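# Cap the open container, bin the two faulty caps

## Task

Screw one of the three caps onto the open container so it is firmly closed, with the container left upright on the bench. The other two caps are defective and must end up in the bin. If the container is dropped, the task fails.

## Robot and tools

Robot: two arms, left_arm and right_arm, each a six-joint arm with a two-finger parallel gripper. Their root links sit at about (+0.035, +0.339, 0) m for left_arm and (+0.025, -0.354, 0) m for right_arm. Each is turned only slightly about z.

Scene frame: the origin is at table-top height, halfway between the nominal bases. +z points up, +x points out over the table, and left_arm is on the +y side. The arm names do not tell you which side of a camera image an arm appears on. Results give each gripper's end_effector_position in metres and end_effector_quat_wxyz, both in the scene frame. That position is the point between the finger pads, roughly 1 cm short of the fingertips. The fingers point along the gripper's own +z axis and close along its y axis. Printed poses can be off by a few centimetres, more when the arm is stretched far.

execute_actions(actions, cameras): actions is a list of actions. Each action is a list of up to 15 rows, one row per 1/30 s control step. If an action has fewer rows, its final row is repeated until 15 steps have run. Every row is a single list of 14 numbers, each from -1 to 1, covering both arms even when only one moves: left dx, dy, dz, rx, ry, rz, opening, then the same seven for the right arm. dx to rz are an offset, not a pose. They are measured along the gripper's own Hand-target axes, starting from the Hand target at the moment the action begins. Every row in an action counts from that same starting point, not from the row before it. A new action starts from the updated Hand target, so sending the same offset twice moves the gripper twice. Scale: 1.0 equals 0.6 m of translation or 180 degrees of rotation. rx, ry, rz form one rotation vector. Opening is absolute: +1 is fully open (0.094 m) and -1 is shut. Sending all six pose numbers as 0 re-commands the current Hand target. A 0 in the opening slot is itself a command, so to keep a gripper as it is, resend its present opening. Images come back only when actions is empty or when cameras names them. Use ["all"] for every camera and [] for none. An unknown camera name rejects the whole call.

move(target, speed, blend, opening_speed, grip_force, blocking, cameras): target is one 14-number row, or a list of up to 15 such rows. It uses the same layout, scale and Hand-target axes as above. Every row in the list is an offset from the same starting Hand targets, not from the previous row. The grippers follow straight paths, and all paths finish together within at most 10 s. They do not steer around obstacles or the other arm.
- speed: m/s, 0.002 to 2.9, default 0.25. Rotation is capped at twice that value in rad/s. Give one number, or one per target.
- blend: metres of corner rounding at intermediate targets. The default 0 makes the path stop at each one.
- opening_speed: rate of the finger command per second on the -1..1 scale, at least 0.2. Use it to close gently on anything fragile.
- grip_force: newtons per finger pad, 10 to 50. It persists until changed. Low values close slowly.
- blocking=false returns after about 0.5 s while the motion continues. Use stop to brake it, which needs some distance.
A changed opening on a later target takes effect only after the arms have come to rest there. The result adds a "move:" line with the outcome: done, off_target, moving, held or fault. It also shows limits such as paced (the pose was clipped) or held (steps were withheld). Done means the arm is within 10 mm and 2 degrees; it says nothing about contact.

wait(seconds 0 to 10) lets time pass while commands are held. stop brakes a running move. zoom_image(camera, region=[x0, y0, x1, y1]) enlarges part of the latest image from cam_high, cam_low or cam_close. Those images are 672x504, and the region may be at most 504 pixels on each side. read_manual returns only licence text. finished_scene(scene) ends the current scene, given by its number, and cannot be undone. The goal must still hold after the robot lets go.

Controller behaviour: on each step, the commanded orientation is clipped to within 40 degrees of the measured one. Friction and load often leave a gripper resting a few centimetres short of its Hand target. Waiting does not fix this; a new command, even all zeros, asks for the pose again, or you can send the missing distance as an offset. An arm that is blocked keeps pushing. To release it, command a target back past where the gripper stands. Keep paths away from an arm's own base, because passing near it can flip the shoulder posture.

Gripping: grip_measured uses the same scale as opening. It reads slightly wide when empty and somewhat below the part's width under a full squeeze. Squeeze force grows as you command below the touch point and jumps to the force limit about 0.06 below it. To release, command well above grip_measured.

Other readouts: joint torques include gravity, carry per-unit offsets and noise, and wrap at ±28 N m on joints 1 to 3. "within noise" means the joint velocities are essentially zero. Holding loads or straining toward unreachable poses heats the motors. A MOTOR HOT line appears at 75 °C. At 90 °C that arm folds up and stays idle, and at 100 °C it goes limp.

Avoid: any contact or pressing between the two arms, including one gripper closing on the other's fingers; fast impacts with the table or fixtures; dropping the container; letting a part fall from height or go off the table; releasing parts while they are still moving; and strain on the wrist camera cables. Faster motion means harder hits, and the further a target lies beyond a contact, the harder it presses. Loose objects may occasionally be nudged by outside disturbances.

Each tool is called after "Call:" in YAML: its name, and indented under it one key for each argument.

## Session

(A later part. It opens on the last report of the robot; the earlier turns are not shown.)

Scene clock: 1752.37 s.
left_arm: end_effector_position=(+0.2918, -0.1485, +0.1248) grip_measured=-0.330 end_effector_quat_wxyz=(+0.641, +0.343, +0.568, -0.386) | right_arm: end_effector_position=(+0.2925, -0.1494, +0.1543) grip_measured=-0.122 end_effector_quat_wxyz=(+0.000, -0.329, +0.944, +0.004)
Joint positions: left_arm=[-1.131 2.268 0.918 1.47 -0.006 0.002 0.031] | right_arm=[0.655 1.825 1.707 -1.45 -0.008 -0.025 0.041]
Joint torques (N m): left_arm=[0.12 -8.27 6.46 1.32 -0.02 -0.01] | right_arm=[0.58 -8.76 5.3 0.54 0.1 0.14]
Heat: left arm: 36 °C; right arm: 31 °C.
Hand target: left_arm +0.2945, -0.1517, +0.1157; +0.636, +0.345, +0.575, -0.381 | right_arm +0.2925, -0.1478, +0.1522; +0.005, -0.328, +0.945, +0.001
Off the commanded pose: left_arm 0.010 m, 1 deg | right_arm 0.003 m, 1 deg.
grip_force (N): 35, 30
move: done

Call:
move:
  target: [0.0058,0,0,0,0.0045,0,-0.45,0,0,0,0,0,0,-0.12]
  speed: 0.05
  cameras: ["cam_close"]

Call:
zoom_image:
  camera: "cam_close"
  region: [130, 130, 210, 280]

Scene clock: 1754.97 s.
left_arm: end_effector_position=(+0.2920, -0.1488, +0.1213) grip_measured=-0.330 end_effector_quat_wxyz=(+0.637, +0.345, +0.573, -0.383) | right_arm: end_effector_position=(+0.2925, -0.1494, +0.1543) grip_measured=-0.122 end_effector_quat_wxyz=(+0.000, -0.329, +0.944, +0.004)
Joint positions: left_arm=[-1.131 2.268 0.918 1.456 -0.006 0.002 0.031] | right_arm=[0.655 1.825 1.707 -1.45 -0.008 -0.025 0.041]
Joint torques (N m): left_arm=[0.09 -8.32 6.48 1.37 -0.07 -0.01] | right_arm=[0.54 -8.75 5.34 0.54 0.08 0.14]
Heat: left arm: 36 °C; right arm: 31 °C.
Hand target: left_arm +0.2947, -0.1520, +0.1123; +0.632, +0.348, +0.579, -0.379 | right_arm +0.2925, -0.1478, +0.1522; +0.005, -0.328, +0.945, +0.001
Off the commanded pose: left_arm 0.010 m, 1 deg | right_arm 0.003 m, 1 deg.
grip_force (N): 35, 30
move: done
Images, in order (width x height): cam_close 672x504.

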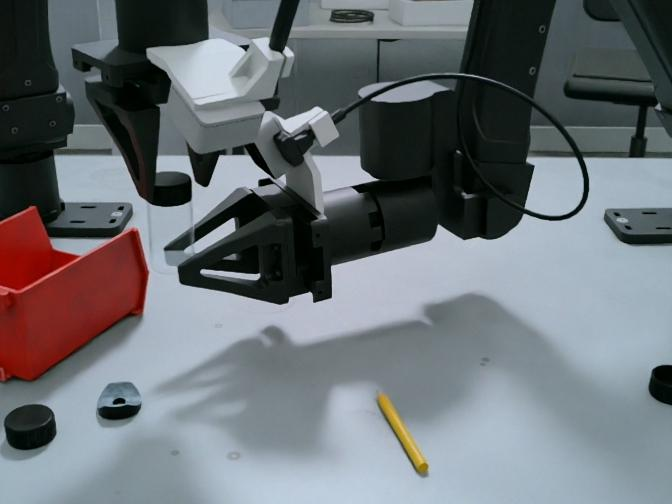

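Scaled by 3.360 from the camera's 672x504 image, which has a finer 960x720 frame.

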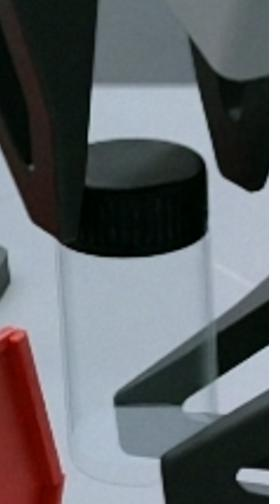

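Call:
move:
  target:
    - [0,0,0,0,0,0,-0.45,0,0,0,0,0,0,-0.45]
    - [0,0,0,0,0,0,-0.45,0,0,0,0,0,0.3,-0.45]
  speed: [0.1,0.3]
  opening_speed: 0.5
  cameras: ["cam_close"]

Call:
zoom_image:
  camera: "cam_close"
  region: [130, 130, 210, 280]

Scene clock: 1760.73 s.
left_arm: end_effector_position=(+0.2920, -0.1489, +0.1208) grip_measured=-0.330 end_effector_quat_wxyz=(+0.637, +0.346, +0.573, -0.383) | right_arm: end_effector_position=(+0.2937, -0.1505, +0.1543) grip_measured=-0.338 end_effector_quat_wxyz=(+0.002, +0.134, +0.991, +0.001)
Joint positions: left_arm=[-1.131 2.268 0.918 1.454 -0.006 0.002 0.031] | right_arm=[0.655 1.825 1.707 -1.449 0.001 0.914 0.031]
Joint torques (N m): left_arm=[0.08 -8.24 6.38 1.37 0.01 -0.03] | right_arm=[0.58 -8.73 5.31 0.53 -0.01 0.17]
Heat: left arm: 35 °C; right arm: 31 °C.
Hand target: left_arm +0.2947, -0.1520, +0.1122; +0.632, +0.348, +0.579, -0.379 | right_arm +0.2926, -0.1478, +0.1522; +0.004, +0.136, +0.991, +0.003
Off the commanded pose: left_arm 0.010 m, 1 deg | right_arm 0.004 m, 0 deg.
grip_force (N): 35, 30
move: done
Images, in order (width x height): cam_close 672x504.

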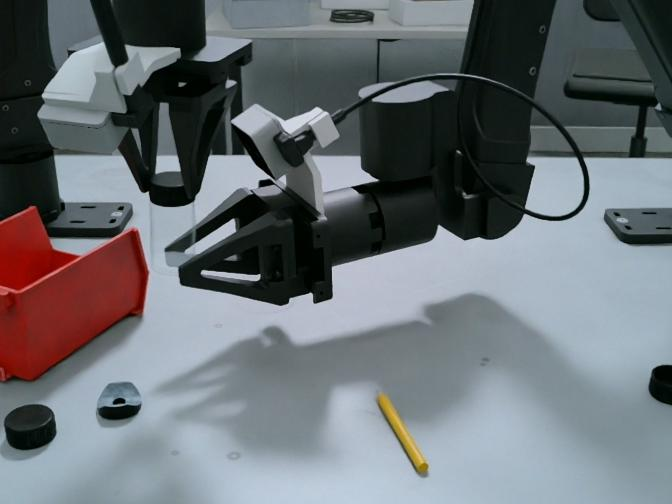

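Scaled by 3.360 from the camera's 672x504 image, which has a finer 960x720 frame.

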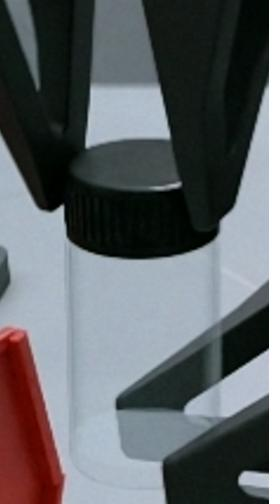

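Call:
move:
  target: [0,0,0,0,0,0,-0.45,0,0,0,0,0,0.35,-0.45]
  speed: 0.3

Call:
move:
  target: [0,0,0,0,0,0,-0.45,0,0,-0.03,0,0,0,-0.45]
  speed: 0.05
  cameras: ["cam_close"]

Call:
zoom_image:
  camera: "cam_close"
  region: [130, 130, 210, 280]

Scene clock: 1773.67 s.
left_arm: end_effector_position=(+0.2923, -0.1488, +0.1205) grip_measured=-0.330 end_effector_quat_wxyz=(+0.636, +0.345, +0.574, -0.382) | right_arm: end_effector_position=(+0.2939, -0.1508, +0.1543) grip_measured=-0.338 end_effector_quat_wxyz=(+0.002, +0.631, +0.776, +0.001)
Joint positions: left_arm=[-1.131 2.268 0.918 1.453 -0.008 0.002 0.031] | right_arm=[0.655 1.825 1.707 -1.449 0.003 2.012 0.031]
Joint torques (N m): left_arm=[0.13 -8.36 6.32 1.36 0.02 -0.02] | right_arm=[0.59 -8.75 5.33 0.52 -0.03 0.18]
Heat: left arm: 35 °C; right arm: 32 °C.
Hand target: left_arm +0.2947, -0.1520, +0.1122; +0.632, +0.348, +0.579, -0.379 | right_arm +0.2926, -0.1478, +0.1522; +0.002, +0.634, +0.774, +0.005
Off the commanded pose: left_arm 0.009 m, 1 deg | right_arm 0.004 m, 1 deg.
grip_force (N): 35, 30
move: done

Scene clock: 1774.50 s.
left_arm: end_effector_position=(+0.2923, -0.1488, +0.1205) grip_measured=-0.330 end_effector_quat_wxyz=(+0.636, +0.345, +0.574, -0.382) | right_arm: end_effector_position=(+0.2933, -0.1513, +0.1654) grip_measured=-0.338 end_effector_quat_wxyz=(+0.002, +0.632, +0.775, +0.003)
Joint positions: left_arm=[-1.131 2.268 0.918 1.453 -0.008 0.002 0.031] | right_arm=[0.655 1.825 1.752 -1.49 0.003 2.014 0.031]
Joint torques (N m): left_arm=[0.08 -8.25 6.31 1.37 0.02 -0.01] | right_arm=[0.64 -8.05 8.58 0.21 -0.03 0.15]
Heat: left arm: 34 °C; right arm: 32 °C.
Hand target: left_arm +0.2947, -0.1520, +0.1122; +0.632, +0.348, +0.579, -0.379 | right_arm +0.2924, -0.1480, +0.1702; +0.002, +0.634, +0.774, +0.005
Off the commanded pose: left_arm 0.009 m, 1 deg | right_arm 0.006 m, 0 deg.
grip_force (N): 35, 30
move: done
Images, in order (width x height): cam_close 672x504.

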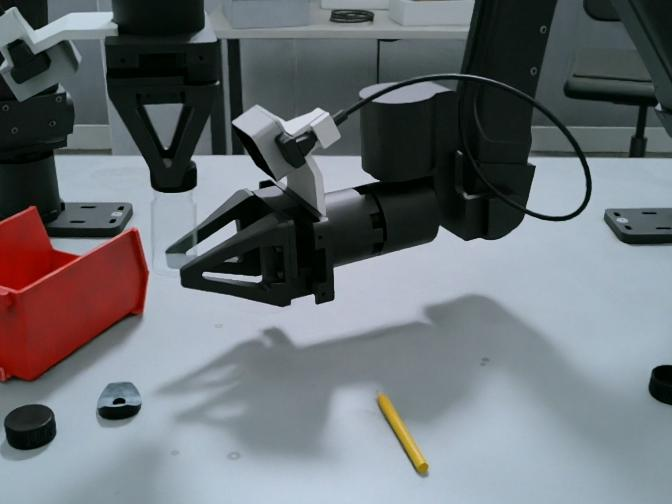

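Scaled by 3.360 from the camera's 672x504 image, which has a finer 960x720 frame.

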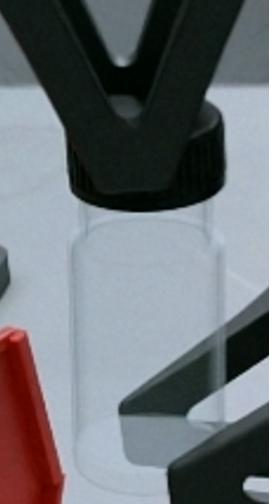

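Call:
move:
  target:
    - [0,0,0,0,0,0,-0.45,0,0,0.03,0,0,0,-0.45]
    - [0,0,0,0,0,0,-0.45,0,0,0.03,0,0,0,-0.12]
    - [0,0,0,0,0,0,-0.45,0,0,0.03,0,0,-0.65,-0.12]
    - [0,0,0,0,0,0,-0.45,0,0,0.03,0,0,-0.65,-0.45]
    - [0,0,0,0,0,0,-0.45,0,0,0.03,0,0,0,-0.45]
  speed: [0.06,0.1,0.7,0.1,0.5]

Call:
move:
  target:
    - [0,0,0,0,0,0,-0.45,0,0,0,0,0,0,-0.12]
    - [0,0,0,0,0,0,-0.45,0,0,0,0,0,-0.65,-0.12]
    - [0,0,0,0,0,0,-0.45,0,0,0,0,0,-0.65,-0.45]
    - [0,0,0,0,0,0,-0.45,0,0,0,0,0,0,-0.45]
  speed: [0.1,0.7,0.1,0.5]
  cameras: ["cam_close"]

Call:
zoom_image:
  camera: "cam_close"
  region: [130, 130, 210, 280]

Scene clock: 1794.80 s.
left_arm: end_effector_position=(+0.2930, -0.1487, +0.1171) grip_measured=-0.330 end_effector_quat_wxyz=(+0.633, +0.346, +0.580, -0.380) | right_arm: end_effector_position=(+0.2947, -0.1515, +0.1547) grip_measured=-0.346 end_effector_quat_wxyz=(+0.007, +0.630, +0.777, +0.001)
Joint positions: left_arm=[-1.131 2.268 0.918 1.44 -0.011 -0.001 0.031] | right_arm=[0.658 1.825 1.709 -1.45 0.014 2.011 0.031]
Joint torques (N m): left_arm=[0.12 -8.16 6.45 1.52 0.03 0] | right_arm=[0.4 -8.72 5.24 0.53 -0.14 0.19]
Heat: left arm: 35 °C; right arm: 31 °C.
Hand target: left_arm +0.2947, -0.1520, +0.1123; +0.632, +0.348, +0.579, -0.379 | right_arm +0.2926, -0.1479, +0.1522; +0.002, +0.634, +0.773, +0.005
Off the commanded pose: left_arm 0.006 m, 0 deg | right_arm 0.005 m, 1 deg.
grip_force (N): 35, 30
move: done

Scene clock: 1801.90 s.
left_arm: end_effector_position=(+0.2931, -0.1488, +0.1165) grip_measured=-0.330 end_effector_quat_wxyz=(+0.632, +0.346, +0.581, -0.379) | right_arm: end_effector_position=(+0.2948, -0.1510, +0.1547) grip_measured=-0.346 end_effector_quat_wxyz=(+0.007, +0.630, +0.777, +0.002)
Joint positions: left_arm=[-1.131 2.268 0.918 1.437 -0.012 -0.002 0.031] | right_arm=[0.658 1.825 1.709 -1.448 0.012 2.01 0.031]
Joint torques (N m): left_arm=[-0.09 -8.28 6.39 1.51 0.08 0.01] | right_arm=[0.38 -8.7 5.23 0.52 -0.11 0.16]
Heat: left arm: 34 °C; right arm: 32 °C.
Hand target: left_arm +0.2947, -0.1520, +0.1122; +0.632, +0.348, +0.579, -0.379 | right_arm +0.2925, -0.1479, +0.1522; +0.002, +0.634, +0.774, +0.005
Off the commanded pose: left_arm 0.006 m, 0 deg | right_arm 0.005 m, 1 deg.
grip_force (N): 35, 30
move: done
Images, in order (width x height): cam_close 672x504.

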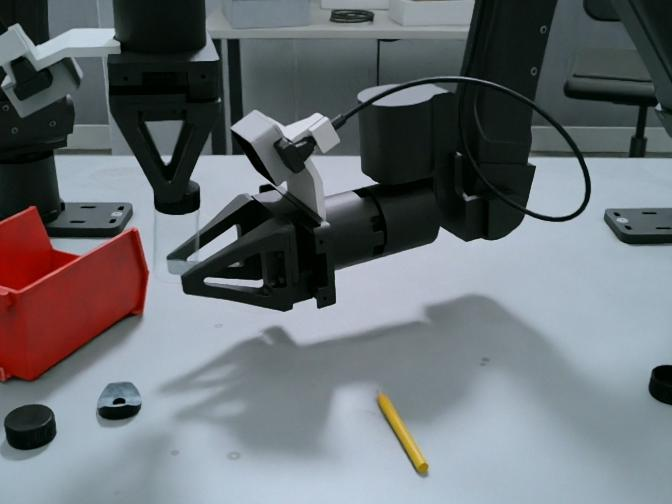

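Scaled by 3.360 from the camera's 672x504 image, which has a finer 960x720 frame.

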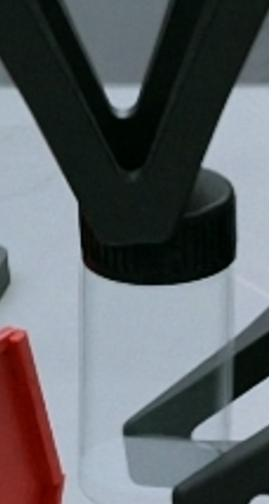

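Call:
move:
  target: [0,0,0,0,0,0,-0.45,0,0,-0.028,0,0,0,-0.45]
  speed: 0.05
  cameras: ["cam_close"]

Call:
zoom_image:
  camera: "cam_close"
  region: [130, 130, 210, 280]

Scene clock: 1805.80 s.
left_arm: end_effector_position=(+0.2930, -0.1485, +0.1193) grip_measured=-0.330 end_effector_quat_wxyz=(+0.635, +0.344, +0.577, -0.381) | right_arm: end_effector_position=(+0.2939, -0.1519, +0.1638) grip_measured=-0.346 end_effector_quat_wxyz=(+0.007, +0.631, +0.775, +0.001)
Joint positions: left_arm=[-1.131 2.268 0.918 1.448 -0.012 -0.002 0.031] | right_arm=[0.658 1.825 1.745 -1.485 0.013 2.015 0.031]
Joint torques (N m): left_arm=[0.1 -8.24 6.39 1.43 0.05 0] | right_arm=[0.39 -8.14 8.62 0.11 -0.13 0.15]
Heat: left arm: 34 °C; right arm: 32 °C.
Hand target: left_arm +0.2947, -0.1520, +0.1122; +0.632, +0.348, +0.579, -0.379 | right_arm +0.2924, -0.1480, +0.1690; +0.002, +0.634, +0.773, +0.005
Off the commanded pose: left_arm 0.008 m, 1 deg | right_arm 0.007 m, 1 deg.
grip_force (N): 35, 30
move: done
Images, in order (width x height): cam_close 672x504.

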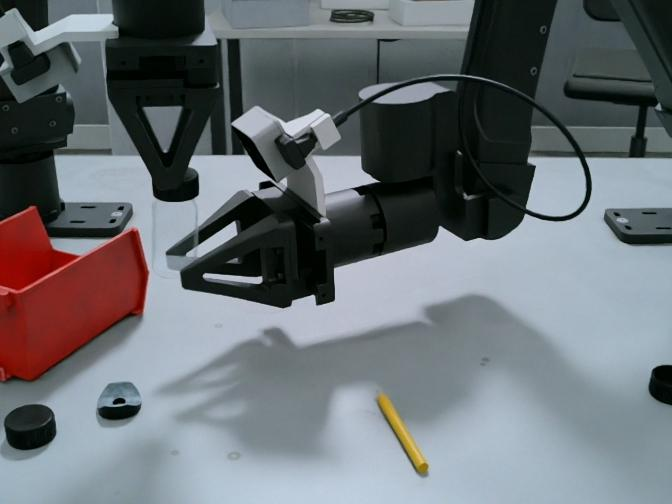

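Scaled by 3.360 from the camera's 672x504 image, which has a finer 960x720 frame.

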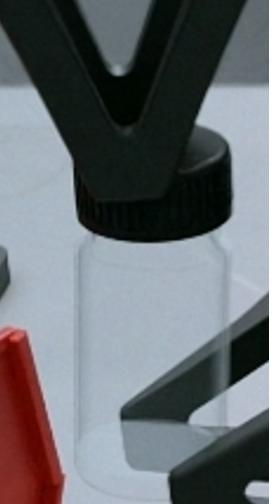

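Call:
wait:
  seconds: 0
  cameras: ["cam_high", "cam_low"]

Call:
zoom_image:
  camera: "cam_high"
  region: [290, 100, 410, 220]

Call:
zoom_image:
  camera: "cam_low"
  region: [70, 220, 190, 320]

Scene clock: 1812.27 s.
left_arm: end_effector_position=(+0.2930, -0.1485, +0.1193) grip_measured=-0.330 end_effector_quat_wxyz=(+0.635, +0.344, +0.577, -0.381) | right_arm: end_effector_position=(+0.2939, -0.1520, +0.1638) grip_measured=-0.346 end_effector_quat_wxyz=(+0.007, +0.631, +0.775, +0.001)
Joint positions: left_arm=[-1.131 2.268 0.918 1.448 -0.012 -0.002 0.031] | right_arm=[0.658 1.825 1.745 -1.485 0.013 2.015 0.031]
Joint torques (N m): left_arm=[0.13 -8.29 6.27 1.4 0.05 -0.02] | right_arm=[0.36 -8.12 8.65 0.21 -0.12 0.15]
Heat: left arm: 35 °C; right arm: 31 °C.
Hand target: left_arm +0.2947, -0.1520, +0.1122; +0.632, +0.348, +0.579, -0.379 | right_arm +0.2924, -0.1480, +0.1690; +0.002, +0.634, +0.773, +0.005
Tool commands: left_gripper/opening=-0.45 right_gripper/opening=-0.45
Off the commanded pose: left_arm 0.008 m, 1 deg | right_arm 0.007 m, 1 deg.
grip_force (N): 35, 30
Images, in order (width x height): cam_high 672x504, cam_low 672x504.

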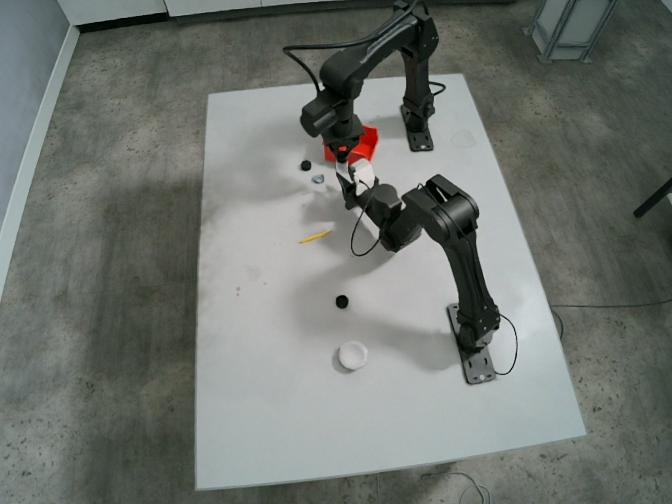

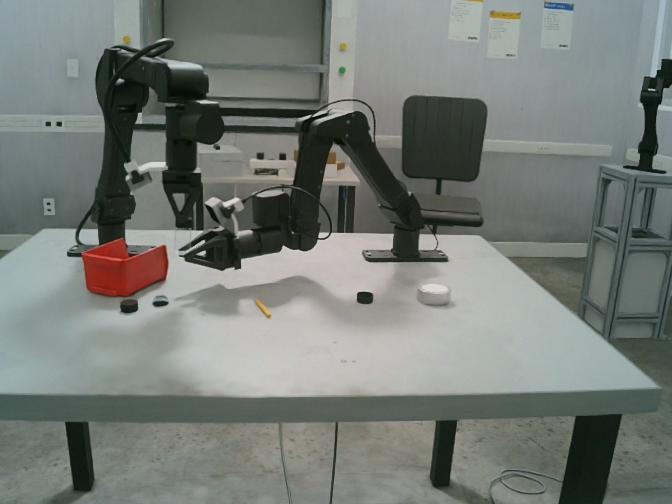

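Scaled by 4.200 from the camera's 672x504 image, which has a finer 960x720 frame.

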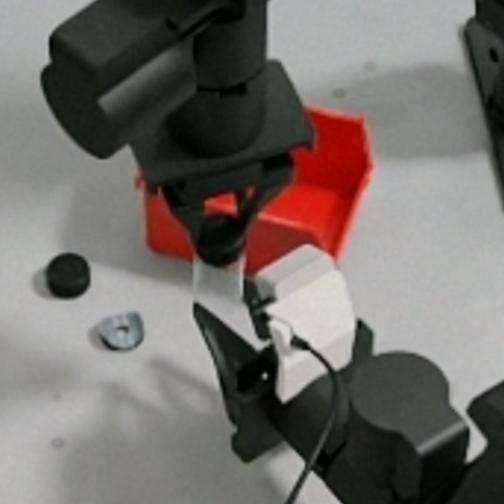

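Scaled by 4.200 from the camera's 672x504 image, which has a finer 960x720 frame.

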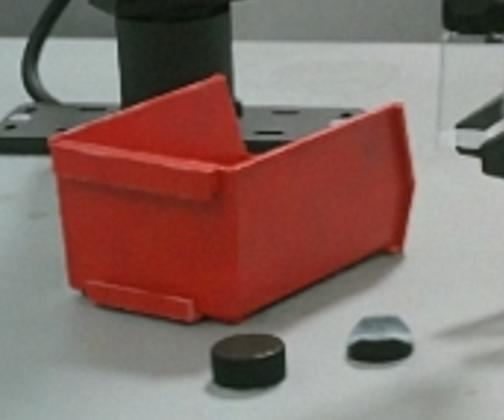

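Call:
move:
  target:
    - [0,0,0,0,0,0,-0.45,0,0,-0.04,0,0,0,-0.45]
    - [0,0,0,0,0,0,-0.45,-0.1782,-0.1033,-0.04,0,0,-0.22,-0.45]
    - [0,0,0,0,0,0,-0.45,-0.1782,-0.1033,0.14,0,0,-0.22,-0.45]
  speed: [0.08,0.15,0.12]
  blend: [0.004,0.02,0]
  cameras: ["cam_close","cam_high","cam_low"]

Call:
zoom_image:
  camera: "cam_high"
  region: [290, 100, 410, 220]

Call:
zoom_image:
  camera: "cam_low"
  region: [70, 200, 190, 320]

Scene clock: 1831.00 s.
left_arm: end_effector_position=(+0.2930, -0.1485, +0.1193) grip_measured=-0.330 end_effector_quat_wxyz=(+0.635, +0.344, +0.577, -0.381) | right_arm: end_effector_position=(+0.2528, -0.2629, +0.0855) grip_measured=-0.346 end_effector_quat_wxyz=(+0.001, +0.334, +0.942, +0.000)
Joint positions: left_arm=[-1.131 2.268 0.918 1.448 -0.012 -0.002 0.031] | right_arm=[0.387 1.486 1.064 -1.148 0.001 1.058 0.031]
Joint torques (N m): left_arm=[0.14 -8.28 6.38 1.43 0.04 0.01] | right_arm=[-0.68 -5.72 5.35 0.51 -0.05 -0.06]
Heat: left arm: 35 °C; right arm: 31 °C.
Hand target: left_arm +0.2947, -0.1520, +0.1122; +0.632, +0.348, +0.579, -0.379 | right_arm +0.2533, -0.2645, +0.0840; +0.003, +0.334, +0.942, +0.004
Off the commanded pose: left_arm 0.008 m, 1 deg | right_arm 0.002 m, 1 deg.
grip_force (N): 35, 30
move: done

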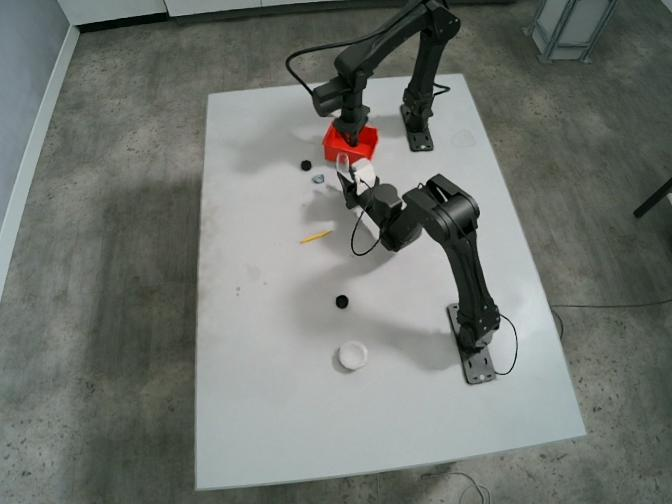

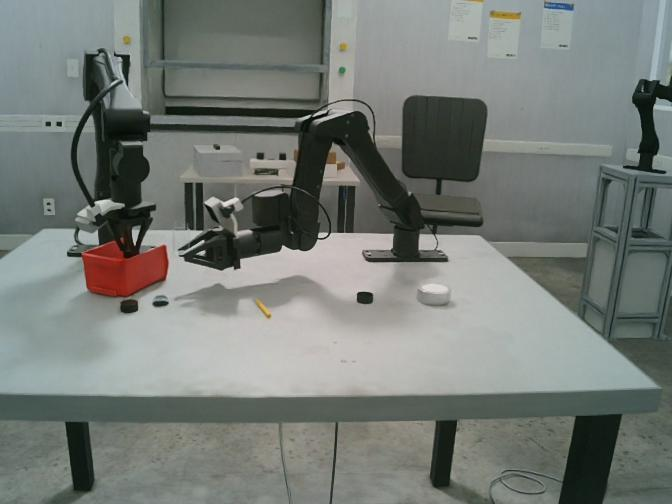

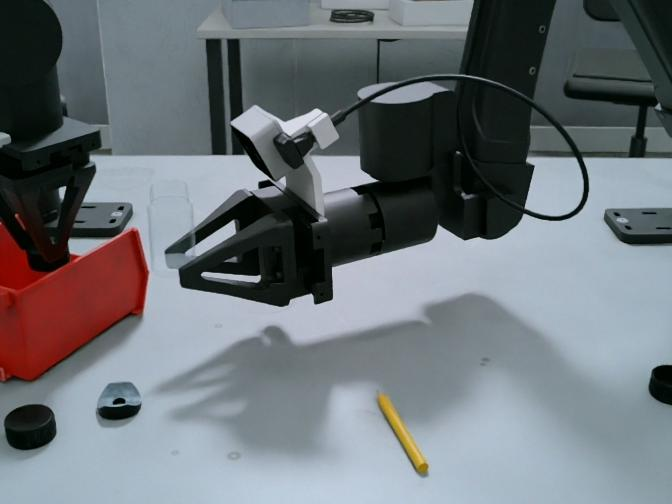

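Scaled by 4.200 from the camera's 672x504 image, which has a finer 960x720 frame.

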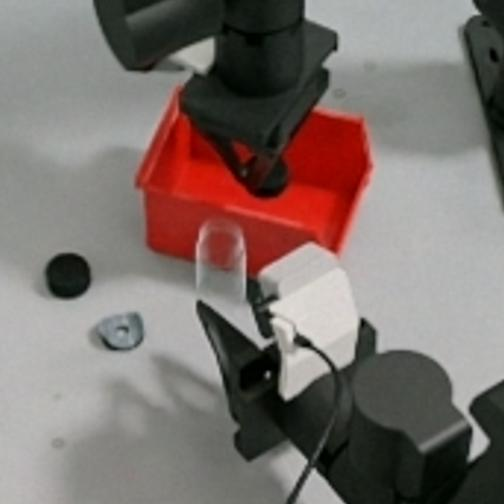

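Scaled by 4.200 from the camera's 672x504 image, which has a finer 960x720 frame.

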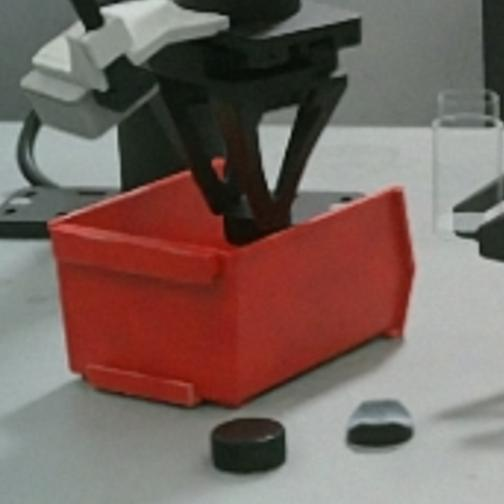

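Call:
move:
  target:
    - [0,0,0,0,0,0,-0.45,0,0.005,0.058,0,0,0,-0.45]
    - [0,0,0,0,0,0,-0.45,0,0.005,0.058,0,0,0,-0.1]
  speed: [0.1,0.1]
  opening_speed: 0.6
  cameras: ["cam_low","cam_high"]

Call:
zoom_image:
  camera: "cam_low"
  region: [70, 200, 190, 320]

Call:
zoom_image:
  camera: "cam_high"
  region: [290, 100, 410, 220]

Scene clock: 1842.20 s.
left_arm: end_effector_position=(+0.2930, -0.1485, +0.1193) grip_measured=-0.330 end_effector_quat_wxyz=(+0.635, +0.344, +0.577, -0.381) | right_arm: end_effector_position=(+0.2561, -0.2615, +0.0540) grip_measured=-0.102 end_effector_quat_wxyz=(+0.006, +0.334, +0.942, +0.005)
Joint positions: left_arm=[-1.131 2.268 0.918 1.448 -0.012 -0.002 0.031] | right_arm=[0.387 1.516 0.963 -1.002 0 1.058 0.042]
Joint torques (N m): left_arm=[0.24 -8.21 6.43 1.41 0.04 0] | right_arm=[-0.24 -4.68 5.3 0.54 -0.03 0.01]
Heat: left arm: 35 °C; right arm: 30 °C.
Hand target: left_arm +0.2947, -0.1520, +0.1122; +0.632, +0.348, +0.579, -0.379 | right_arm +0.2555, -0.2620, +0.0493; +0.003, +0.334, +0.942, +0.004
Off the commanded pose: left_arm 0.008 m, 1 deg | right_arm 0.005 m, 0 deg.
grip_force (N): 35, 30
move: done
Images, in order (width x height): cam_high 672x504, cam_low 672x504.

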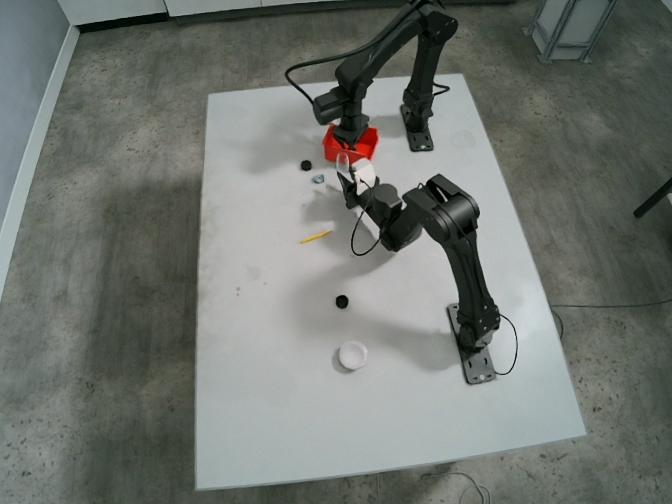

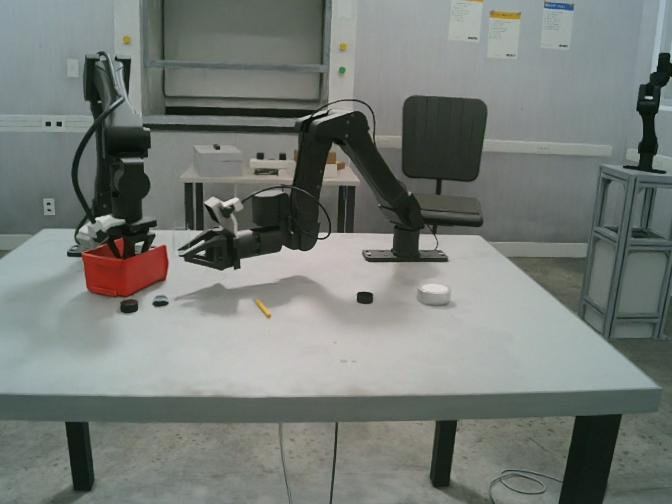

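Scaled by 4.200 from the camera's 672x504 image, which has a finer 960x720 frame.

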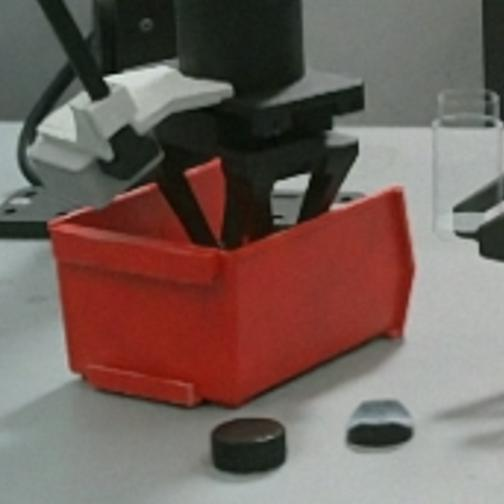

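Scaled by 4.200 from the camera's 672x504 image, which has a finer 960x720 frame.

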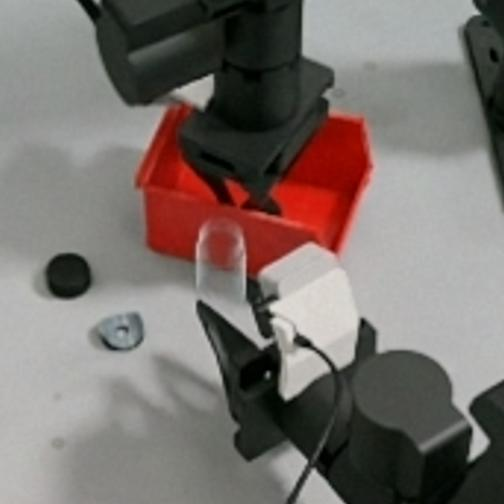

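Call:
move:
  target:
    - [0,0,0,0,0,0,-0.45,0,0,-0.16,0,0,0,-0.1]
    - [0,0,0,0,0,0,-0.45,-0.12,0.06,-0.16,0,0,0,-0.1]
  speed: [0.15,0.2]
  blend: [0.02,0]
  cameras: ["cam_high","cam_close"]

Call:
zoom_image:
  camera: "cam_high"
  region: [290, 100, 410, 220]

Scene clock: 1914.23 s.
left_arm: end_effector_position=(+0.2930, -0.1485, +0.1193) grip_measured=-0.330 end_effector_quat_wxyz=(+0.635, +0.344, +0.577, -0.381) | right_arm: end_effector_position=(+0.3305, -0.2791, +0.1421) grip_measured=-0.102 end_effector_quat_wxyz=(+0.002, +0.337, +0.942, +0.004)
Joint positions: left_arm=[-1.131 2.268 0.918 1.448 -0.012 -0.002 0.031] | right_arm=[0.245 1.728 1.541 -1.376 -0.003 0.922 0.042]
Joint torques (N m): left_arm=[0.17 -8.34 6.41 1.38 0.06 0] | right_arm=[-0.35 -6.93 8.61 0.21 0 -0.1]
Heat: left arm: 35 °C; right arm: 27 °C.
Hand target: left_arm +0.2947, -0.1520, +0.1122; +0.632, +0.348, +0.579, -0.379 | right_arm +0.3334, -0.2800, +0.1459; +0.003, +0.334, +0.942, +0.004
Off the commanded pose: left_arm 0.008 m, 1 deg | right_arm 0.005 m, 0 deg.
grip_force (N): 35, 30
move: done
Images, in order (width x height): cam_high 672x504, cam_close 672x504.

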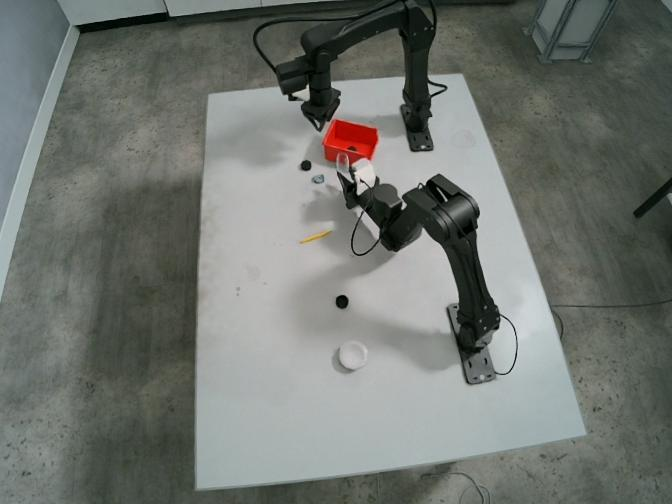

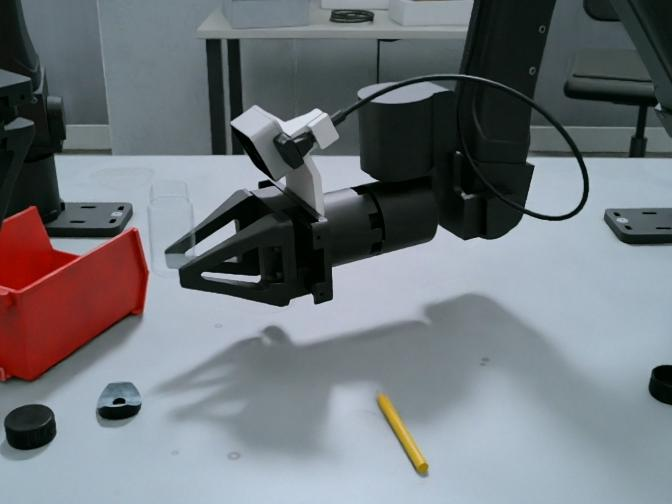

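Scaled by 4.200 from the camera's 672x504 image, which has a finer 960x720 frame.

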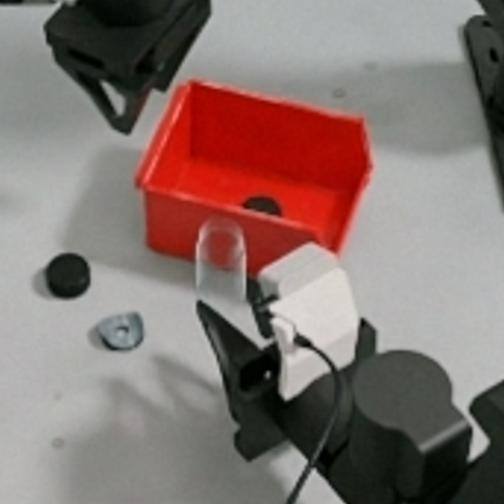

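Call:
move:
  target:
    - [0,0,0,0,0,0,-0.45,-0.0328,0.1157,0.08,0,0,0,0.05]
    - [0,0,0,0,0,0,-0.45,-0.0328,0.1157,0.15,0,0,0,0.05]
  speed: [0.2,0.12]
  blend: [0.02,0]
  cameras: ["cam_close"]

Call:
zoom_image:
  camera: "cam_close"
  region: [0, 340, 160, 460]

Scene clock: 1922.13 s.
left_arm: end_effector_position=(+0.2930, -0.1485, +0.1193) grip_measured=-0.330 end_effector_quat_wxyz=(+0.635, +0.344, +0.577, -0.381) | right_arm: end_effector_position=(+0.3939, -0.2396, +0.0651) grip_measured=+0.048 end_effector_quat_wxyz=(+0.008, +0.332, +0.943, +0.008)
Joint positions: left_arm=[-1.131 2.268 0.918 1.448 -0.012 -0.002 0.031] | right_arm=[0.306 2.012 1.605 -1.143 -0.004 0.972 0.049]
Joint torques (N m): left_arm=[0.2 -8.35 6.49 1.42 0.05 -0.02] | right_arm=[0.39 -8.96 5.6 0.53 -0.01 0.15]
Heat: left arm: 35 °C; right arm: 28 °C.
Hand target: left_arm +0.2947, -0.1520, +0.1122; +0.632, +0.348, +0.579, -0.379 | right_arm +0.3931, -0.2380, +0.0567; +0.003, +0.334, +0.942, +0.004
Off the commanded pose: left_arm 0.008 m, 1 deg | right_arm 0.009 m, 1 deg.
grip_force (N): 35, 30
move: done
Images, in order (width x height): cam_close 672x504.

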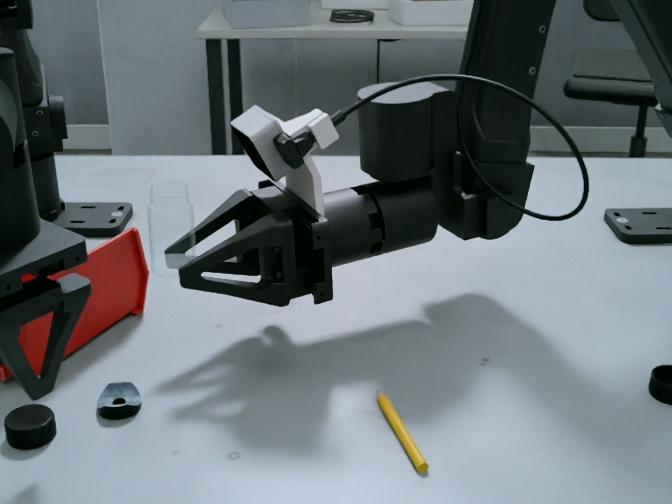

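Scaled by 3.150 from the camera's 672x504 image, which has a finer 960x720 frame.

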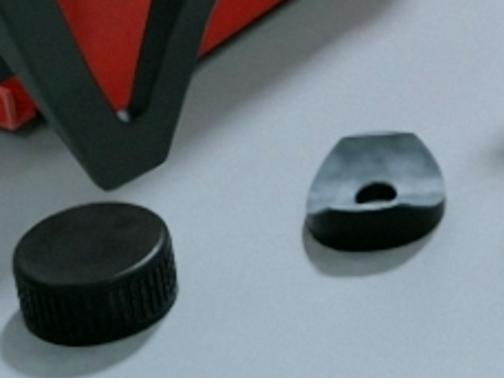

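Call:
move:
  target: [0,0,0,0,0,0,-0.45,0.001,0,0.0645,0,0,0,0.05]
  speed: 0.1
  cameras: ["cam_close"]

Call:
zoom_image:
  camera: "cam_close"
  region: [0, 340, 160, 460]

Scene clock: 1928.73 s.
left_arm: end_effector_position=(+0.2930, -0.1485, +0.1193) grip_measured=-0.330 end_effector_quat_wxyz=(+0.635, +0.344, +0.577, -0.381) | right_arm: end_effector_position=(+0.3945, -0.2395, +0.0261) grip_measured=+0.048 end_effector_quat_wxyz=(+0.007, +0.333, +0.943, +0.008)
Joint positions: left_arm=[-1.131 2.268 0.918 1.448 -0.012 -0.002 0.031] | right_arm=[0.306 2.051 1.504 -1.004 -0.004 0.974 0.049]
Joint torques (N m): left_arm=[0.01 -8.35 6.34 1.42 0.03 -0.01] | right_arm=[0.46 -9.1 5.39 0.53 0.01 0.13]
Heat: left arm: 35 °C; right arm: 27 °C.
Hand target: left_arm +0.2947, -0.1520, +0.1122; +0.632, +0.348, +0.579, -0.379 | right_arm +0.3929, -0.2374, +0.0178; +0.003, +0.334, +0.942, +0.004
Off the commanded pose: left_arm 0.008 m, 1 deg | right_arm 0.009 m, 1 deg.
grip_force (N): 35, 30
move: done
Images, in order (width x height): cam_close 672x504.

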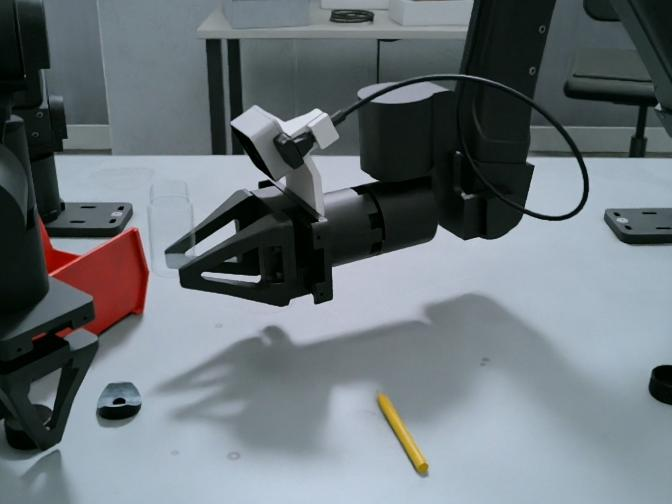

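Scaled by 3.150 from the camera's 672x504 image, which has a finer 960x720 frame.

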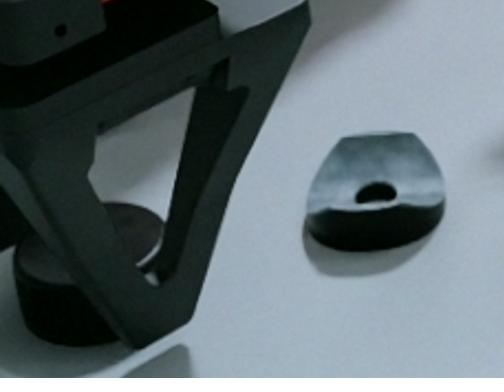

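Call:
move:
  target:
    - [0,0,0,0,0,0,-0.45,0,0,0,0,0,0,-0.4]
    - [0,0,0,0,0,0,-0.45,0,0,0,0,0,0,0.05]
    - [0,0,0,0,0,0,-0.45,0,0,0,0,0,-0.5,0.05]
    - [0,0,0,0,0,0,-0.45,0,0,0,0,0,-0.5,-0.45]
  speed: [0.1,0.1,0.7,0.1]
  cameras: ["cam_close"]

Call:
zoom_image:
  camera: "cam_close"
  region: [0, 340, 160, 460]

Scene clock: 1939.07 s.
left_arm: end_effector_position=(+0.2930, -0.1485, +0.1193) grip_measured=-0.330 end_effector_quat_wxyz=(+0.635, +0.344, +0.577, -0.381) | right_arm: end_effector_position=(+0.3948, -0.2396, +0.0261) grip_measured=-0.335 end_effector_quat_wxyz=(+0.011, -0.422, +0.906, +0.000)
Joint positions: left_arm=[-1.131 2.268 0.918 1.448 -0.012 -0.002 0.031] | right_arm=[0.306 2.051 1.504 -1.003 -0.003 -0.576 0.031]
Joint torques (N m): left_arm=[0.13 -8.28 6.34 1.39 0.07 0.02] | right_arm=[0.44 -9.09 5.44 0.55 -0.01 -0.08]
Heat: left arm: 35 °C; right arm: 27 °C.
Hand target: left_arm +0.2947, -0.1520, +0.1122; +0.632, +0.348, +0.579, -0.379 | right_arm +0.3929, -0.2374, +0.0178; +0.005, -0.430, +0.903, +0.000
Off the commanded pose: left_arm 0.008 m, 1 deg | right_arm 0.009 m, 1 deg.
grip_force (N): 35, 30
move: done
Images, in order (width x height): cam_close 672x504.

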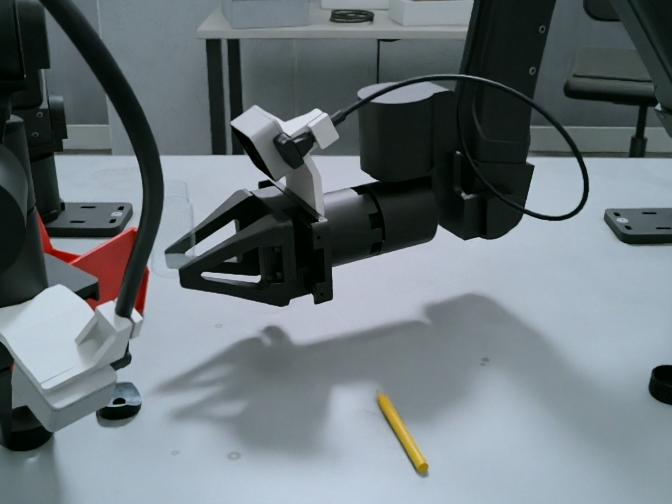

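Scaled by 3.150 from the camera's 672x504 image, which has a finer 960x720 frame.

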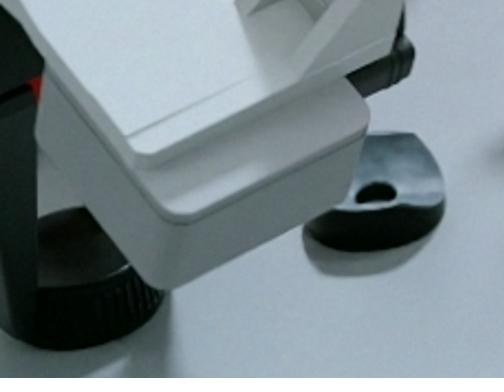

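Call:
move:
  target:
    - [0,0,0,0,0,0,-0.45,0,0,-0.137,0,0,0,-0.45]
    - [0,0,0,0,0,0,-0.45,0.0324,0.0982,-0.2787,0,0,0.04,-0.45]
    - [0,0,0,0,0,0,-0.45,-0.0025,0.2163,-0.282,0,0,0.07,-0.45]
  speed: [0.12,0.15,0.08]
  blend: [0.03,0.015,0]
  cameras: ["cam_close","cam_low"]

Call:
zoom_image:
  camera: "cam_close"
  region: [130, 110, 210, 210]

Call:
zoom_image:
  camera: "cam_low"
  region: [150, 180, 230, 260]

Scene clock: 1948.77 s.
left_arm: end_effector_position=(+0.2930, -0.1485, +0.1193) grip_measured=-0.330 end_effector_quat_wxyz=(+0.635, +0.344, +0.577, -0.381) | right_arm: end_effector_position=(+0.2932, -0.1550, +0.1735) grip_measured=-0.336 end_effector_quat_wxyz=(-0.012, -0.331, +0.943, -0.002)
Joint positions: left_arm=[-1.131 2.268 0.918 1.448 -0.012 -0.002 0.031] | right_arm=[0.644 1.854 1.821 -1.562 -0.003 -0.042 0.031]
Joint torques (N m): left_arm=[0.17 -8.2 6.5 1.41 0.07 0.02] | right_arm=[0.25 -10.78 7.56 0.21 0.02 0.1]
Heat: left arm: 35 °C; right arm: 28 °C.
Hand target: left_arm +0.2947, -0.1520, +0.1122; +0.632, +0.348, +0.579, -0.379 | right_arm +0.2916, -0.1552, +0.1867; +0.005, -0.328, +0.945, +0.001
Off the commanded pose: left_arm 0.008 m, 1 deg | right_arm 0.013 m, 2 deg.
grip_force (N): 35, 30
move: off_target (right_arm)
Images, in order (width x height): cam_low 672x504, cam_close 672x504.

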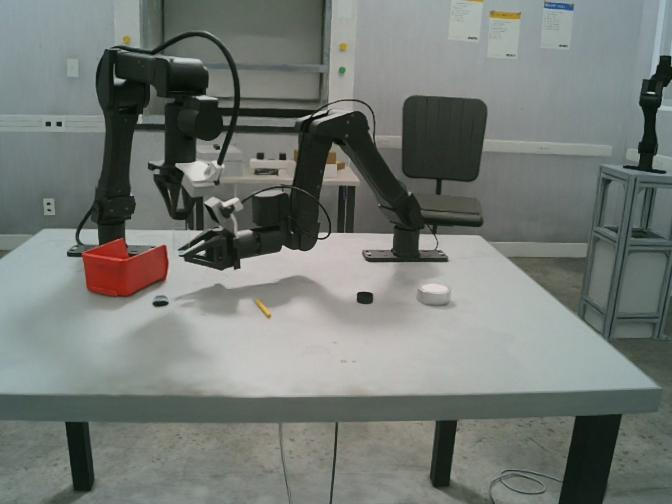

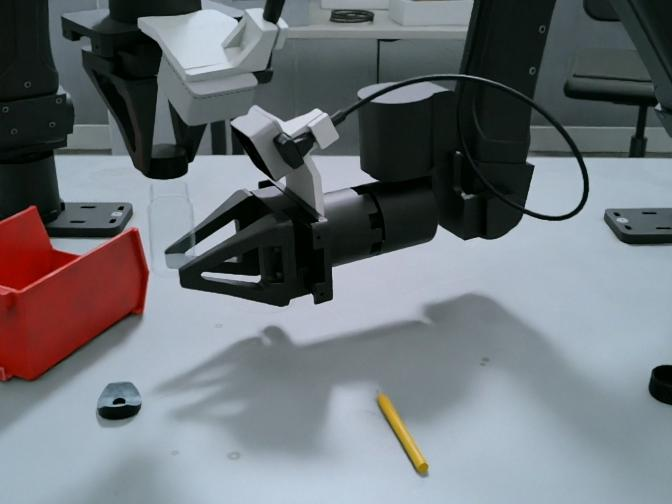

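Scaled by 5.040 from the camera's 672x504 image, which has a finer 960x720 frame.

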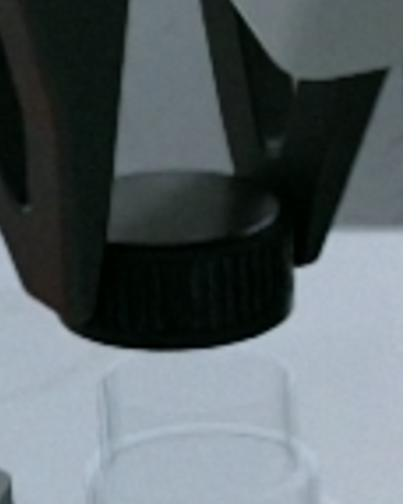

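Scaled by 6.300 from the camera's 672x504 image, which has a finer 960x720 frame.

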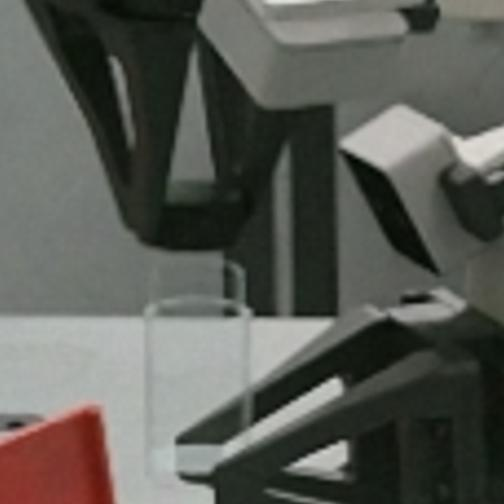

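Call:
move:
  target: [0,0,0,0,0,0,-0.45,-0.0005,0.0073,0.0282,0,-0.0086,0,-0.45]
  speed: 0.04
  cameras: ["cam_close","cam_low"]

Call:
zoom_image:
  camera: "cam_close"
  region: [130, 110, 210, 210]

Call:
zoom_image:
  camera: "cam_low"
  region: [150, 180, 230, 260]

Scene clock: 1977.00 s.
left_arm: end_effector_position=(+0.2930, -0.1485, +0.1193) grip_measured=-0.330 end_effector_quat_wxyz=(+0.635, +0.344, +0.577, -0.381) | right_arm: end_effector_position=(+0.2908, -0.1536, +0.1641) grip_measured=-0.336 end_effector_quat_wxyz=(+0.002, -0.329, +0.944, +0.002)
Joint positions: left_arm=[-1.131 2.268 0.918 1.448 -0.012 -0.002 0.031] | right_arm=[0.651 1.813 1.731 -1.485 -0.003 -0.029 0.031]
Joint torques (N m): left_arm=[0.35 -8.24 6.56 1.43 0.04 0.01] | right_arm=[0.64 -10.45 5.33 0.61 0.02 0.12]
Heat: left arm: 35 °C; right arm: 30 °C.
Hand target: left_arm +0.2947, -0.1520, +0.1122; +0.632, +0.348, +0.579, -0.379 | right_arm +0.2893, -0.1516, +0.1698; +0.018, -0.328, +0.944, +0.005
Off the commanded pose: left_arm 0.008 m, 1 deg | right_arm 0.006 m, 2 deg.
grip_force (N): 35, 30
move: done
Images, in order (width x height): cam_low 672x504, cam_close 672x504.

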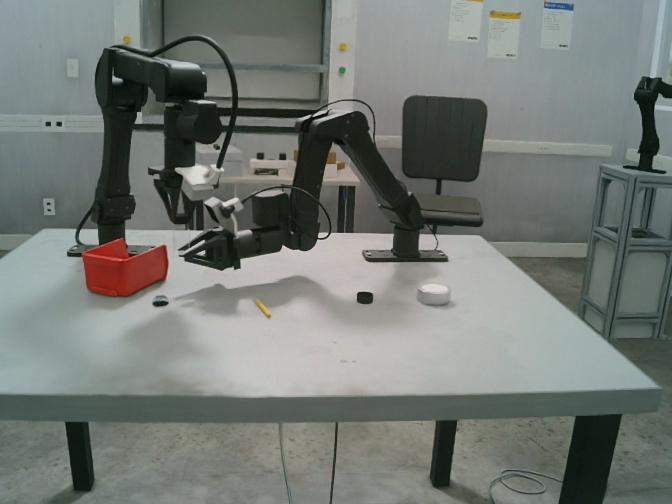

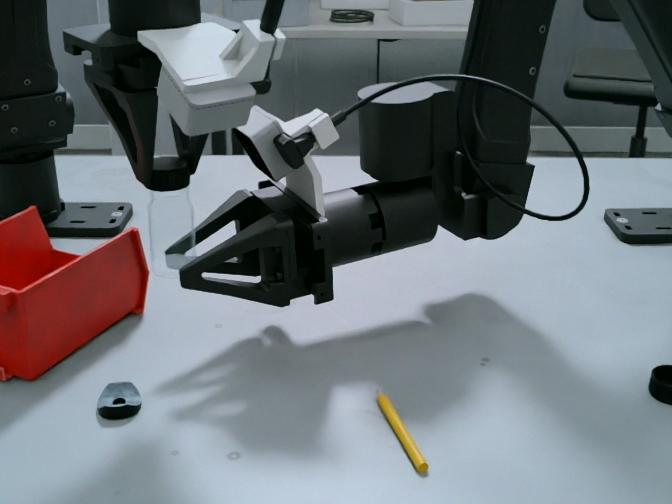

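Scaled by 5.040 from the camera's 672x504 image, which has a finer 960x720 frame.

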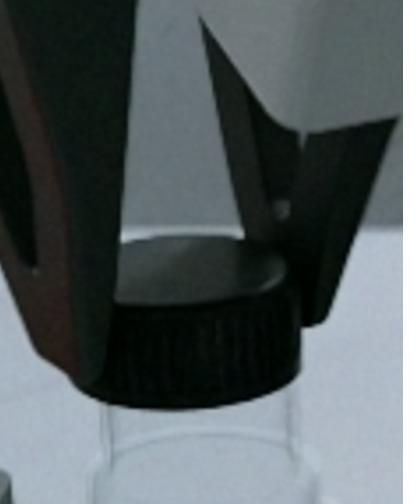

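Scaled by 6.300 from the camera's 672x504 image, which has a finer 960x720 frame.

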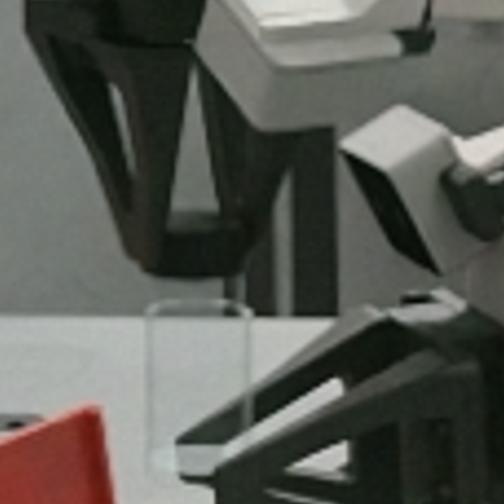

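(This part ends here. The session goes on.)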